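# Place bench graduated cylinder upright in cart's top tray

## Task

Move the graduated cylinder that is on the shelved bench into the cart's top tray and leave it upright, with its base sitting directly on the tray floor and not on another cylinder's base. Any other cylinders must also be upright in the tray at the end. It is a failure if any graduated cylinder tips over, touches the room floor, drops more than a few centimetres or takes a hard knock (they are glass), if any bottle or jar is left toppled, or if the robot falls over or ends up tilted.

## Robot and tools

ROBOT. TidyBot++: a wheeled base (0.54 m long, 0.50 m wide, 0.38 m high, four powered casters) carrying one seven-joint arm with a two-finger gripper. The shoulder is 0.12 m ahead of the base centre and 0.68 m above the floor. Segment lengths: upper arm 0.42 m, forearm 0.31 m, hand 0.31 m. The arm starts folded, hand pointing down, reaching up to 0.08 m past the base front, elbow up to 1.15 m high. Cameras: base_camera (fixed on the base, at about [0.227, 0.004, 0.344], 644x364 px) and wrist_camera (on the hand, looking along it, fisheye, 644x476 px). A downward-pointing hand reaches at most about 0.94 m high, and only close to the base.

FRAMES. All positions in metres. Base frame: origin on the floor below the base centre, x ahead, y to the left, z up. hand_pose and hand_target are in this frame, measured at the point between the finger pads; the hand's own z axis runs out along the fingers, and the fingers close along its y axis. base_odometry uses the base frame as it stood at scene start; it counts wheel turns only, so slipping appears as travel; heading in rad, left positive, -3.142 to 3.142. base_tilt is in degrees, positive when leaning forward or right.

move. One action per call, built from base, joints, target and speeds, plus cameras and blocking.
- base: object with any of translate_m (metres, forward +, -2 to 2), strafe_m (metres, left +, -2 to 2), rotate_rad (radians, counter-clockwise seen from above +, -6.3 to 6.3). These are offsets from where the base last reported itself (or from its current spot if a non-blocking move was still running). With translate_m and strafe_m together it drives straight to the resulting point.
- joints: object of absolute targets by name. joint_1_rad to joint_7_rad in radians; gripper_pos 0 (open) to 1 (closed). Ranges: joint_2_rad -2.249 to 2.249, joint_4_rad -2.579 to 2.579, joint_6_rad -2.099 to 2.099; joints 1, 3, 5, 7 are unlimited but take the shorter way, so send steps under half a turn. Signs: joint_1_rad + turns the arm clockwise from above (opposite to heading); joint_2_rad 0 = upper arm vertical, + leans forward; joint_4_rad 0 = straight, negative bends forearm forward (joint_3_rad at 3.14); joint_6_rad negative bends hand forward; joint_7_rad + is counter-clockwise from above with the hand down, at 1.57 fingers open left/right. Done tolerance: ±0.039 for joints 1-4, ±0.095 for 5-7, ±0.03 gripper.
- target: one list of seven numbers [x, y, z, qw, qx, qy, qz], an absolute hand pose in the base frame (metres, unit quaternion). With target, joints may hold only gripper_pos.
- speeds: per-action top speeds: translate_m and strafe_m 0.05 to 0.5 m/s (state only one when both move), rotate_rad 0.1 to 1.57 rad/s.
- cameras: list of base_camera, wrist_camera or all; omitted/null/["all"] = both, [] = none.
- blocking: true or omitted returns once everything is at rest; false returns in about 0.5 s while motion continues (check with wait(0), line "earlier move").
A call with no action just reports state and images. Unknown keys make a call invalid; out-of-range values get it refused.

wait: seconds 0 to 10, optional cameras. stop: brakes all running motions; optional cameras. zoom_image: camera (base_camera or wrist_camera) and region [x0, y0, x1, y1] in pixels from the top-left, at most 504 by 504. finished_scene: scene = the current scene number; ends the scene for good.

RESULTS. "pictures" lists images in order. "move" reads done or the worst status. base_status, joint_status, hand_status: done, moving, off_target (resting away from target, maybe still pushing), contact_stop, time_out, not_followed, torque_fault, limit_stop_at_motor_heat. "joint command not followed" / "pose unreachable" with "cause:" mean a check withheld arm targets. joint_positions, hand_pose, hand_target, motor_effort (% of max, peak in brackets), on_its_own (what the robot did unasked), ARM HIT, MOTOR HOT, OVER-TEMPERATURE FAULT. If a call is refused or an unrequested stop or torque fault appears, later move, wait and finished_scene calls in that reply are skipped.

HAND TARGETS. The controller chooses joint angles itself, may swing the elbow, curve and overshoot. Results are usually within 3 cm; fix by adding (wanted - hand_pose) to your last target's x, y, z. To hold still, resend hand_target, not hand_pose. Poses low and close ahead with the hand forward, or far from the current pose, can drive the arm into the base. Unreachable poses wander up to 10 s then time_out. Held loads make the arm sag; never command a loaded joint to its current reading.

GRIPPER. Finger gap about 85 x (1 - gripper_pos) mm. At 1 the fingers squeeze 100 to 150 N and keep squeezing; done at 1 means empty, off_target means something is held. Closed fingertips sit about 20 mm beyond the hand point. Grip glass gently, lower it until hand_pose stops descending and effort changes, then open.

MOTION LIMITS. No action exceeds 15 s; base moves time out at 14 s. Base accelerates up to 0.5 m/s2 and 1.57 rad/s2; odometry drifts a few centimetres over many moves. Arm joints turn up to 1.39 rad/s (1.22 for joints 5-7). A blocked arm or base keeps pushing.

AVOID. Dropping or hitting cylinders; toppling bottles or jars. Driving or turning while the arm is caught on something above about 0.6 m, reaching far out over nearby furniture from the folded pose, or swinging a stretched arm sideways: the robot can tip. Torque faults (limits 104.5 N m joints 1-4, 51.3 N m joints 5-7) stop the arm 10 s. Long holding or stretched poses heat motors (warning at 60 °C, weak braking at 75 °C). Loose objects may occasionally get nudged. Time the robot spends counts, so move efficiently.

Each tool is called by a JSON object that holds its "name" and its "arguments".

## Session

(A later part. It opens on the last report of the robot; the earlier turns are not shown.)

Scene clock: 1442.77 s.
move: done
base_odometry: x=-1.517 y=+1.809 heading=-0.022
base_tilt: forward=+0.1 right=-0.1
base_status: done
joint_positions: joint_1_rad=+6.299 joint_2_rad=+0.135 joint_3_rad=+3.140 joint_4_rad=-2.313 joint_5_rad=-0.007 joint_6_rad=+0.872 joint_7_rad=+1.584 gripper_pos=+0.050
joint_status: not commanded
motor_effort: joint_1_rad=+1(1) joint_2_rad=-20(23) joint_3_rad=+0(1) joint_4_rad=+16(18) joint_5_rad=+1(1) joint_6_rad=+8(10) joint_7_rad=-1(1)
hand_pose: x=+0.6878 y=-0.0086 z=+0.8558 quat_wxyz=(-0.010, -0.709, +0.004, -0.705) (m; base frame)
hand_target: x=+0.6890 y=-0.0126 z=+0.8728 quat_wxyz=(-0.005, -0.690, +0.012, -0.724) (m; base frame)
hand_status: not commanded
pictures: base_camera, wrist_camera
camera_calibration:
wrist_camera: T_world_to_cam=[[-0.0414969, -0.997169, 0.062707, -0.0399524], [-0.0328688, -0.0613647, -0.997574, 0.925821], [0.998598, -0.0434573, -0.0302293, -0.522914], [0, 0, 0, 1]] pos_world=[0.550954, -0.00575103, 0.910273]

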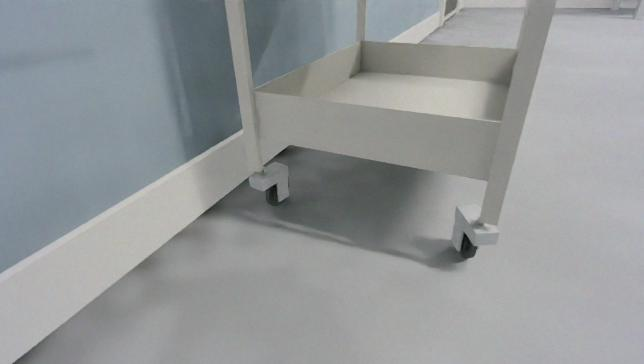

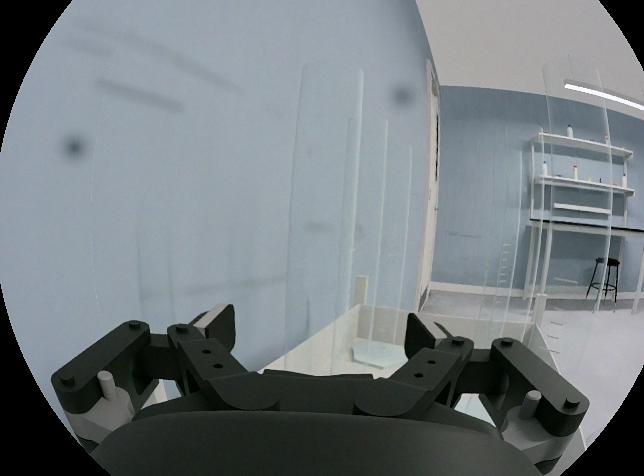

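{"name": "move", "arguments": {"base": {"translate_m": -0.07}, "speeds": {"translate_m": 0.1}}}

{"name": "zoom_image", "arguments": {"camera": "wrist_camera", "region": [240, 60, 644, 440]}}

Scene clock: 1452.70 s.
move: done
base_odometry: x=-1.587 y=+1.810 heading=-0.022
base_tilt: forward=+0.1 right=-0.1
base_status: done
joint_positions: joint_1_rad=+6.299 joint_2_rad=+0.136 joint_3_rad=+3.140 joint_4_rad=-2.313 joint_5_rad=-0.007 joint_6_rad=+0.872 joint_7_rad=+1.584 gripper_pos=+0.050
joint_status: not commanded
motor_effort: joint_1_rad=+1(2) joint_2_rad=-21(25) joint_3_rad=+0(1) joint_4_rad=+16(18) joint_5_rad=+0(1) joint_6_rad=+10(10) joint_7_rad=-1(1)
hand_pose: x=+0.6879 y=-0.0086 z=+0.8552 quat_wxyz=(-0.010, -0.709, +0.004, -0.705) (m; base frame)
hand_target: x=+0.6890 y=-0.0126 z=+0.8728 quat_wxyz=(-0.005, -0.690, +0.012, -0.724) (m; base frame)
hand_status: not commanded
pictures: base_camera, wrist_camera
camera_calibration:
wrist_camera: T_world_to_cam=[[-0.0414336, -0.99717, 0.0627341, -0.0399763], [-0.0338885, -0.0613494, -0.997541, 0.925879], [0.998566, -0.0434576, -0.0312506, -0.522198], [0, 0, 0, 1]] pos_world=[0.55117, -0.00575458, 0.909791]

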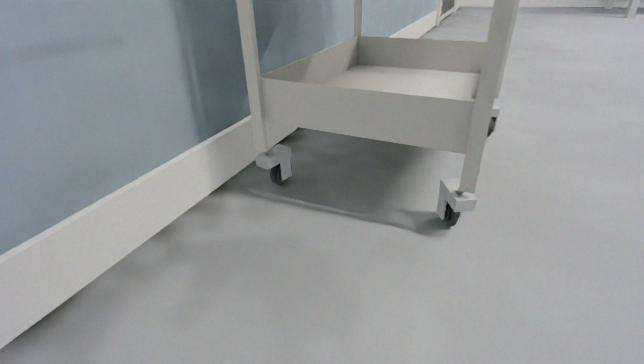

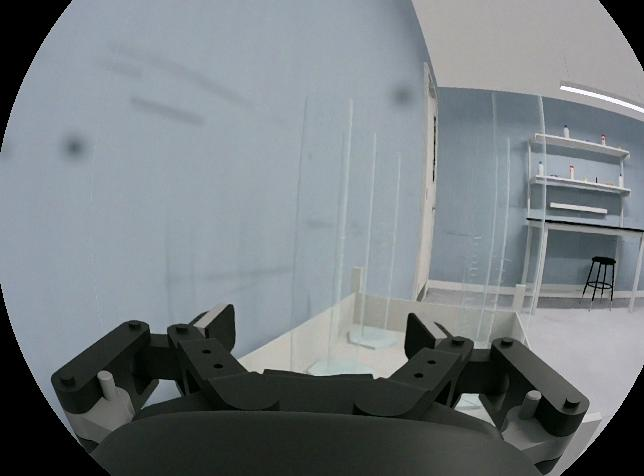

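Scaled by 1.248.

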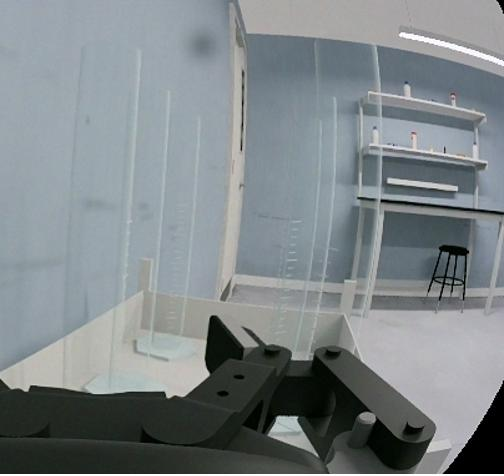

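{"name": "move", "arguments": {"joints": {"joint_2_rad": -0.376, "joint_4_rad": -1.3, "joint_6_rad": -1.1}}}

{"name": "zoom_image", "arguments": {"camera": "wrist_camera", "region": [200, 100, 644, 476]}}

Scene clock: 1474.40 s.
move: done
base_odometry: x=-1.587 y=+1.810 heading=-0.022
base_tilt: forward=+0.1 right=-0.1
base_status: not commanded
joint_positions: joint_1_rad=+6.299 joint_2_rad=-0.375 joint_3_rad=+3.140 joint_4_rad=-1.319 joint_5_rad=-0.007 joint_6_rad=-1.048 joint_7_rad=+1.584 gripper_pos=+0.050
joint_status: all done
motor_effort: joint_1_rad=+1(1) joint_2_rad=-5(24) joint_3_rad=+1(2) joint_4_rad=+19(24) joint_5_rad=+0(1) joint_6_rad=+8(10) joint_7_rad=-1(1)
hand_pose: x=+0.5036 y=-0.0023 z=+1.1306 quat_wxyz=(-0.004, -0.839, +0.000, -0.544) (m; base frame)
hand_target: x=+0.4951 y=-0.0076 z=+1.1263 quat_wxyz=(-0.004, -0.848, +0.015, -0.530) (m; base frame)
hand_status: not commanded
pictures: base_camera, wrist_camera
camera_calibration:
wrist_camera: T_world_to_cam=[[-0.00352596, -0.997866, 0.0652061, -0.0805042], [-0.433089, -0.0572501, -0.899531, 1.28499], [0.901344, -0.0314117, -0.431962, 0.172759], [0, 0, 0, 1]] pos_world=[0.400513, -0.00134023, 1.23576]

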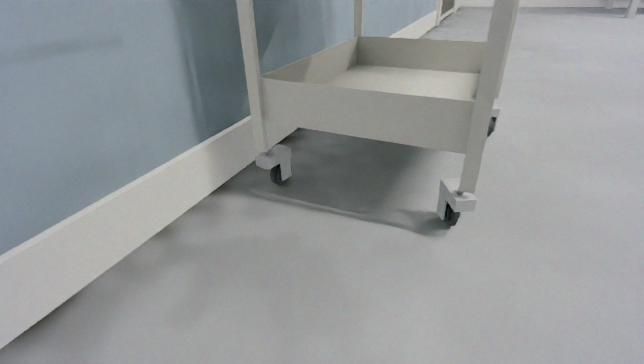

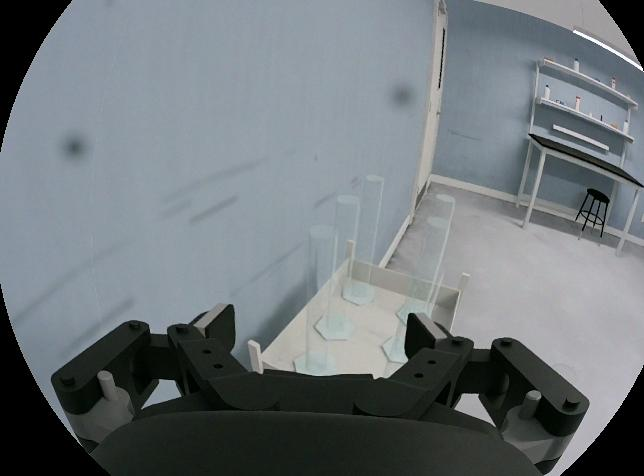

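Scaled by 1.135.

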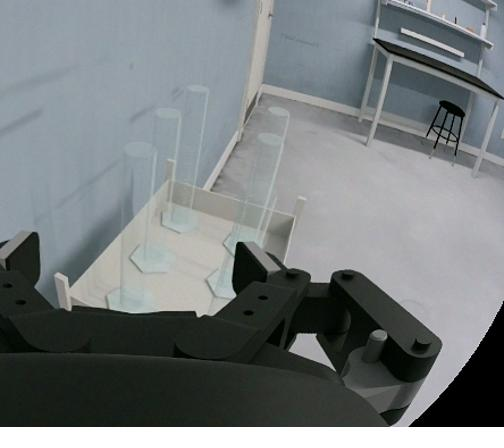

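{"name": "zoom_image", "arguments": {"camera": "wrist_camera", "region": [280, 160, 480, 390]}}

Scaled by 2.191.

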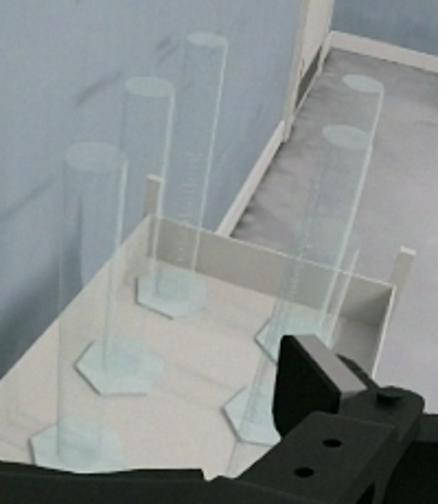

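{"name": "zoom_image", "arguments": {"camera": "wrist_camera", "region": [380, 200, 480, 320]}}

Scaled by 4.200.

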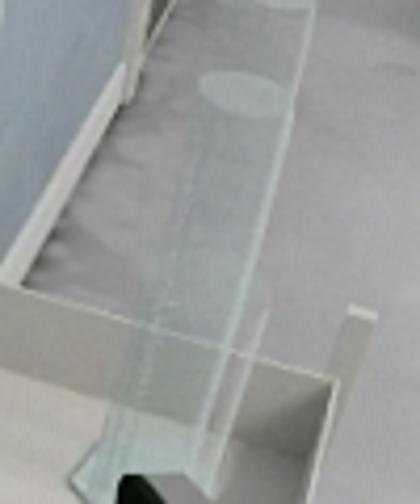

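{"name": "move", "arguments": {"joints": {"joint_1_rad": 0.2, "joint_6_rad": -1.6}, "cameras": ["wrist_camera"]}}

{"name": "zoom_image", "arguments": {"camera": "wrist_camera", "region": [180, 20, 560, 360]}}

Scene clock: 1514.90 s.
move: done
base_odometry: x=-1.587 y=+1.810 heading=-0.022
base_tilt: forward=+0.0 right=-0.1
base_status: not commanded
joint_positions: joint_1_rad=+6.456 joint_2_rad=-0.375 joint_3_rad=+3.140 joint_4_rad=-1.318 joint_5_rad=-0.007 joint_6_rad=-1.547 joint_7_rad=+1.584 gripper_pos=+0.050
joint_status: all done
motor_effort: joint_1_rad=+1(2) joint_2_rad=-3(6) joint_3_rad=+1(2) joint_4_rad=+18(20) joint_5_rad=+0(1) joint_6_rad=+6(8) joint_7_rad=-1(1)
hand_pose: x=+0.4044 y=-0.0458 z=+1.0102 quat_wxyz=(-0.027, -0.945, +0.074, -0.319) (m; base frame)
hand_target: x=+0.3905 y=-0.0530 z=+1.0088 quat_wxyz=(-0.029, -0.947, +0.099, -0.303) (m; base frame)
hand_status: not commanded
pictures: wrist_camera
camera_calibration:
wrist_camera: T_world_to_cam=[[-0.12714, -0.990459, 0.0531696, -0.0539412], [-0.809185, 0.0725718, -0.583055, 0.969617], [0.573633, -0.117154, -0.810691, 0.720016], [0, 0, 0, 1]] pos_world=[0.364717, -0.0394408, 1.15192]

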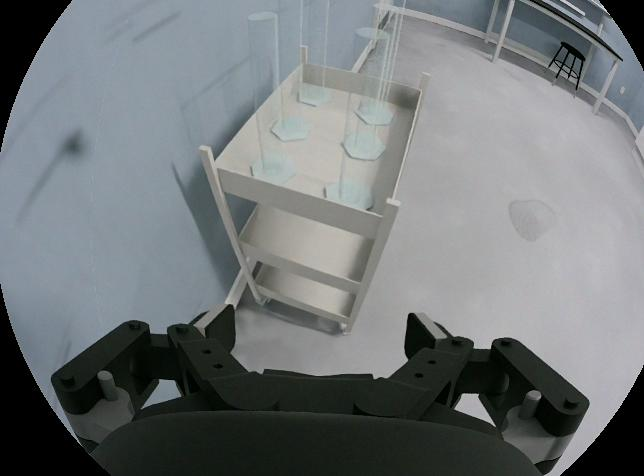

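Scaled by 1.326.

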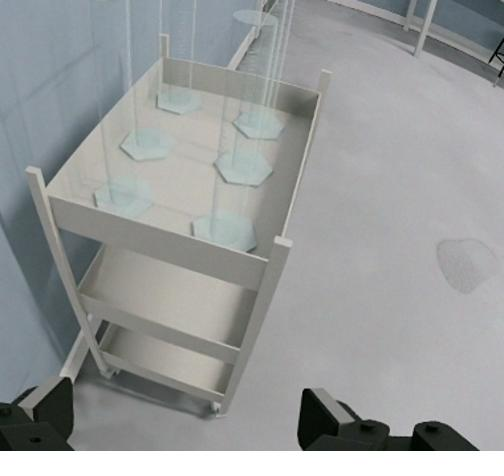

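{"name": "zoom_image", "arguments": {"camera": "wrist_camera", "region": [210, 60, 410, 220]}}

Scaled by 2.520.

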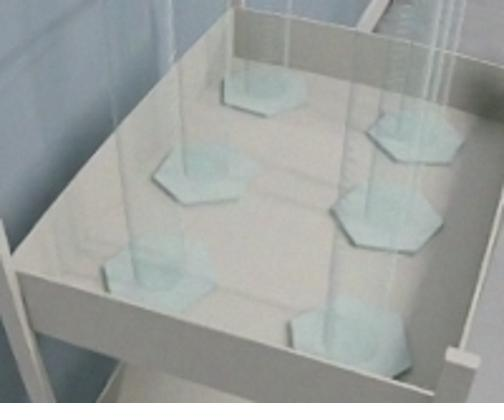

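{"name": "move", "arguments": {"joints": {"joint_1_rad": 0.5, "joint_6_rad": -0.9}, "cameras": ["wrist_camera"]}}

{"name": "zoom_image", "arguments": {"camera": "wrist_camera", "region": [400, 60, 600, 230]}}

Scene clock: 1535.80 s.
move: done
base_odometry: x=-1.587 y=+1.810 heading=-0.022
base_tilt: forward=+0.1 right=-0.1
base_status: not commanded
joint_positions: joint_1_rad=+6.756 joint_2_rad=-0.375 joint_3_rad=+3.140 joint_4_rad=-1.318 joint_5_rad=-0.007 joint_6_rad=-0.956 joint_7_rad=+1.584 gripper_pos=+0.050
joint_status: all done
motor_effort: joint_1_rad=+1(3) joint_2_rad=-6(7) joint_3_rad=+1(2) joint_4_rad=+20(20) joint_5_rad=+0(1) joint_6_rad=+8(9) joint_7_rad=-1(1)
hand_pose: x=+0.4724 y=-0.1766 z=+1.1577 quat_wxyz=(-0.137, -0.792, +0.185, -0.566) (m; base frame)
hand_target: x=+0.4691 y=-0.1887 z=+1.1846 quat_wxyz=(-0.148, -0.765, +0.199, -0.594) (m; base frame)
hand_status: not commanded
pictures: wrist_camera
camera_calibration:
wrist_camera: T_world_to_cam=[[-0.449348, -0.890946, 0.0655822, -0.0272767], [-0.337468, 0.101313, -0.935869, 1.31084], [0.827165, -0.442663, -0.34619, 0.0702442], [0, 0, 0, 1]] pos_world=[0.372005, -0.126012, 1.25288]

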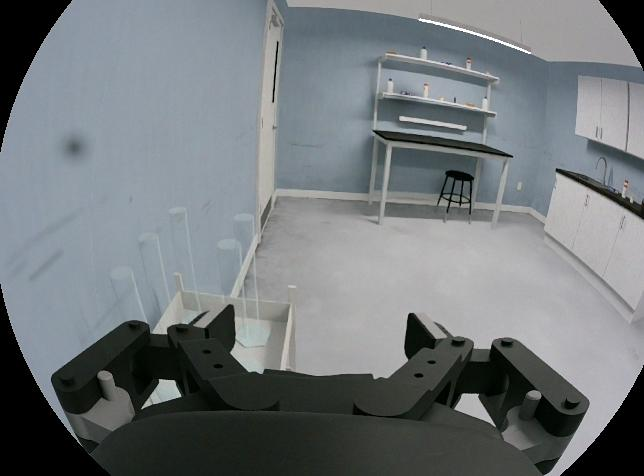

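Scaled by 2.520.

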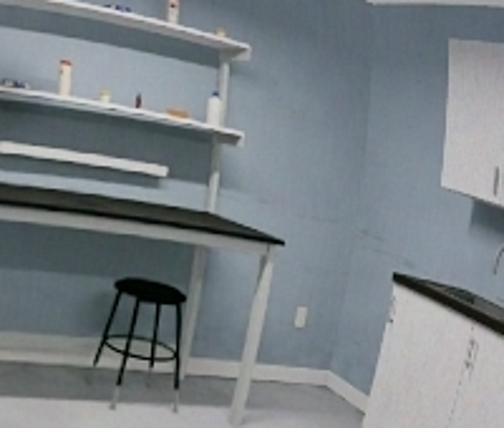

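{"name": "zoom_image", "arguments": {"camera": "wrist_camera", "region": [350, 20, 530, 170]}}

Scaled by 2.800.

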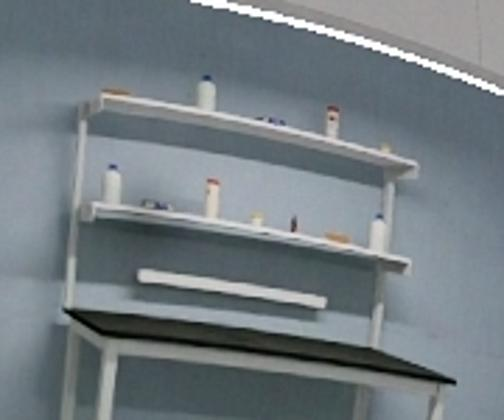

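{"name": "finished_scene", "arguments": {"scene": 1}}

The scene is finished: the task was done.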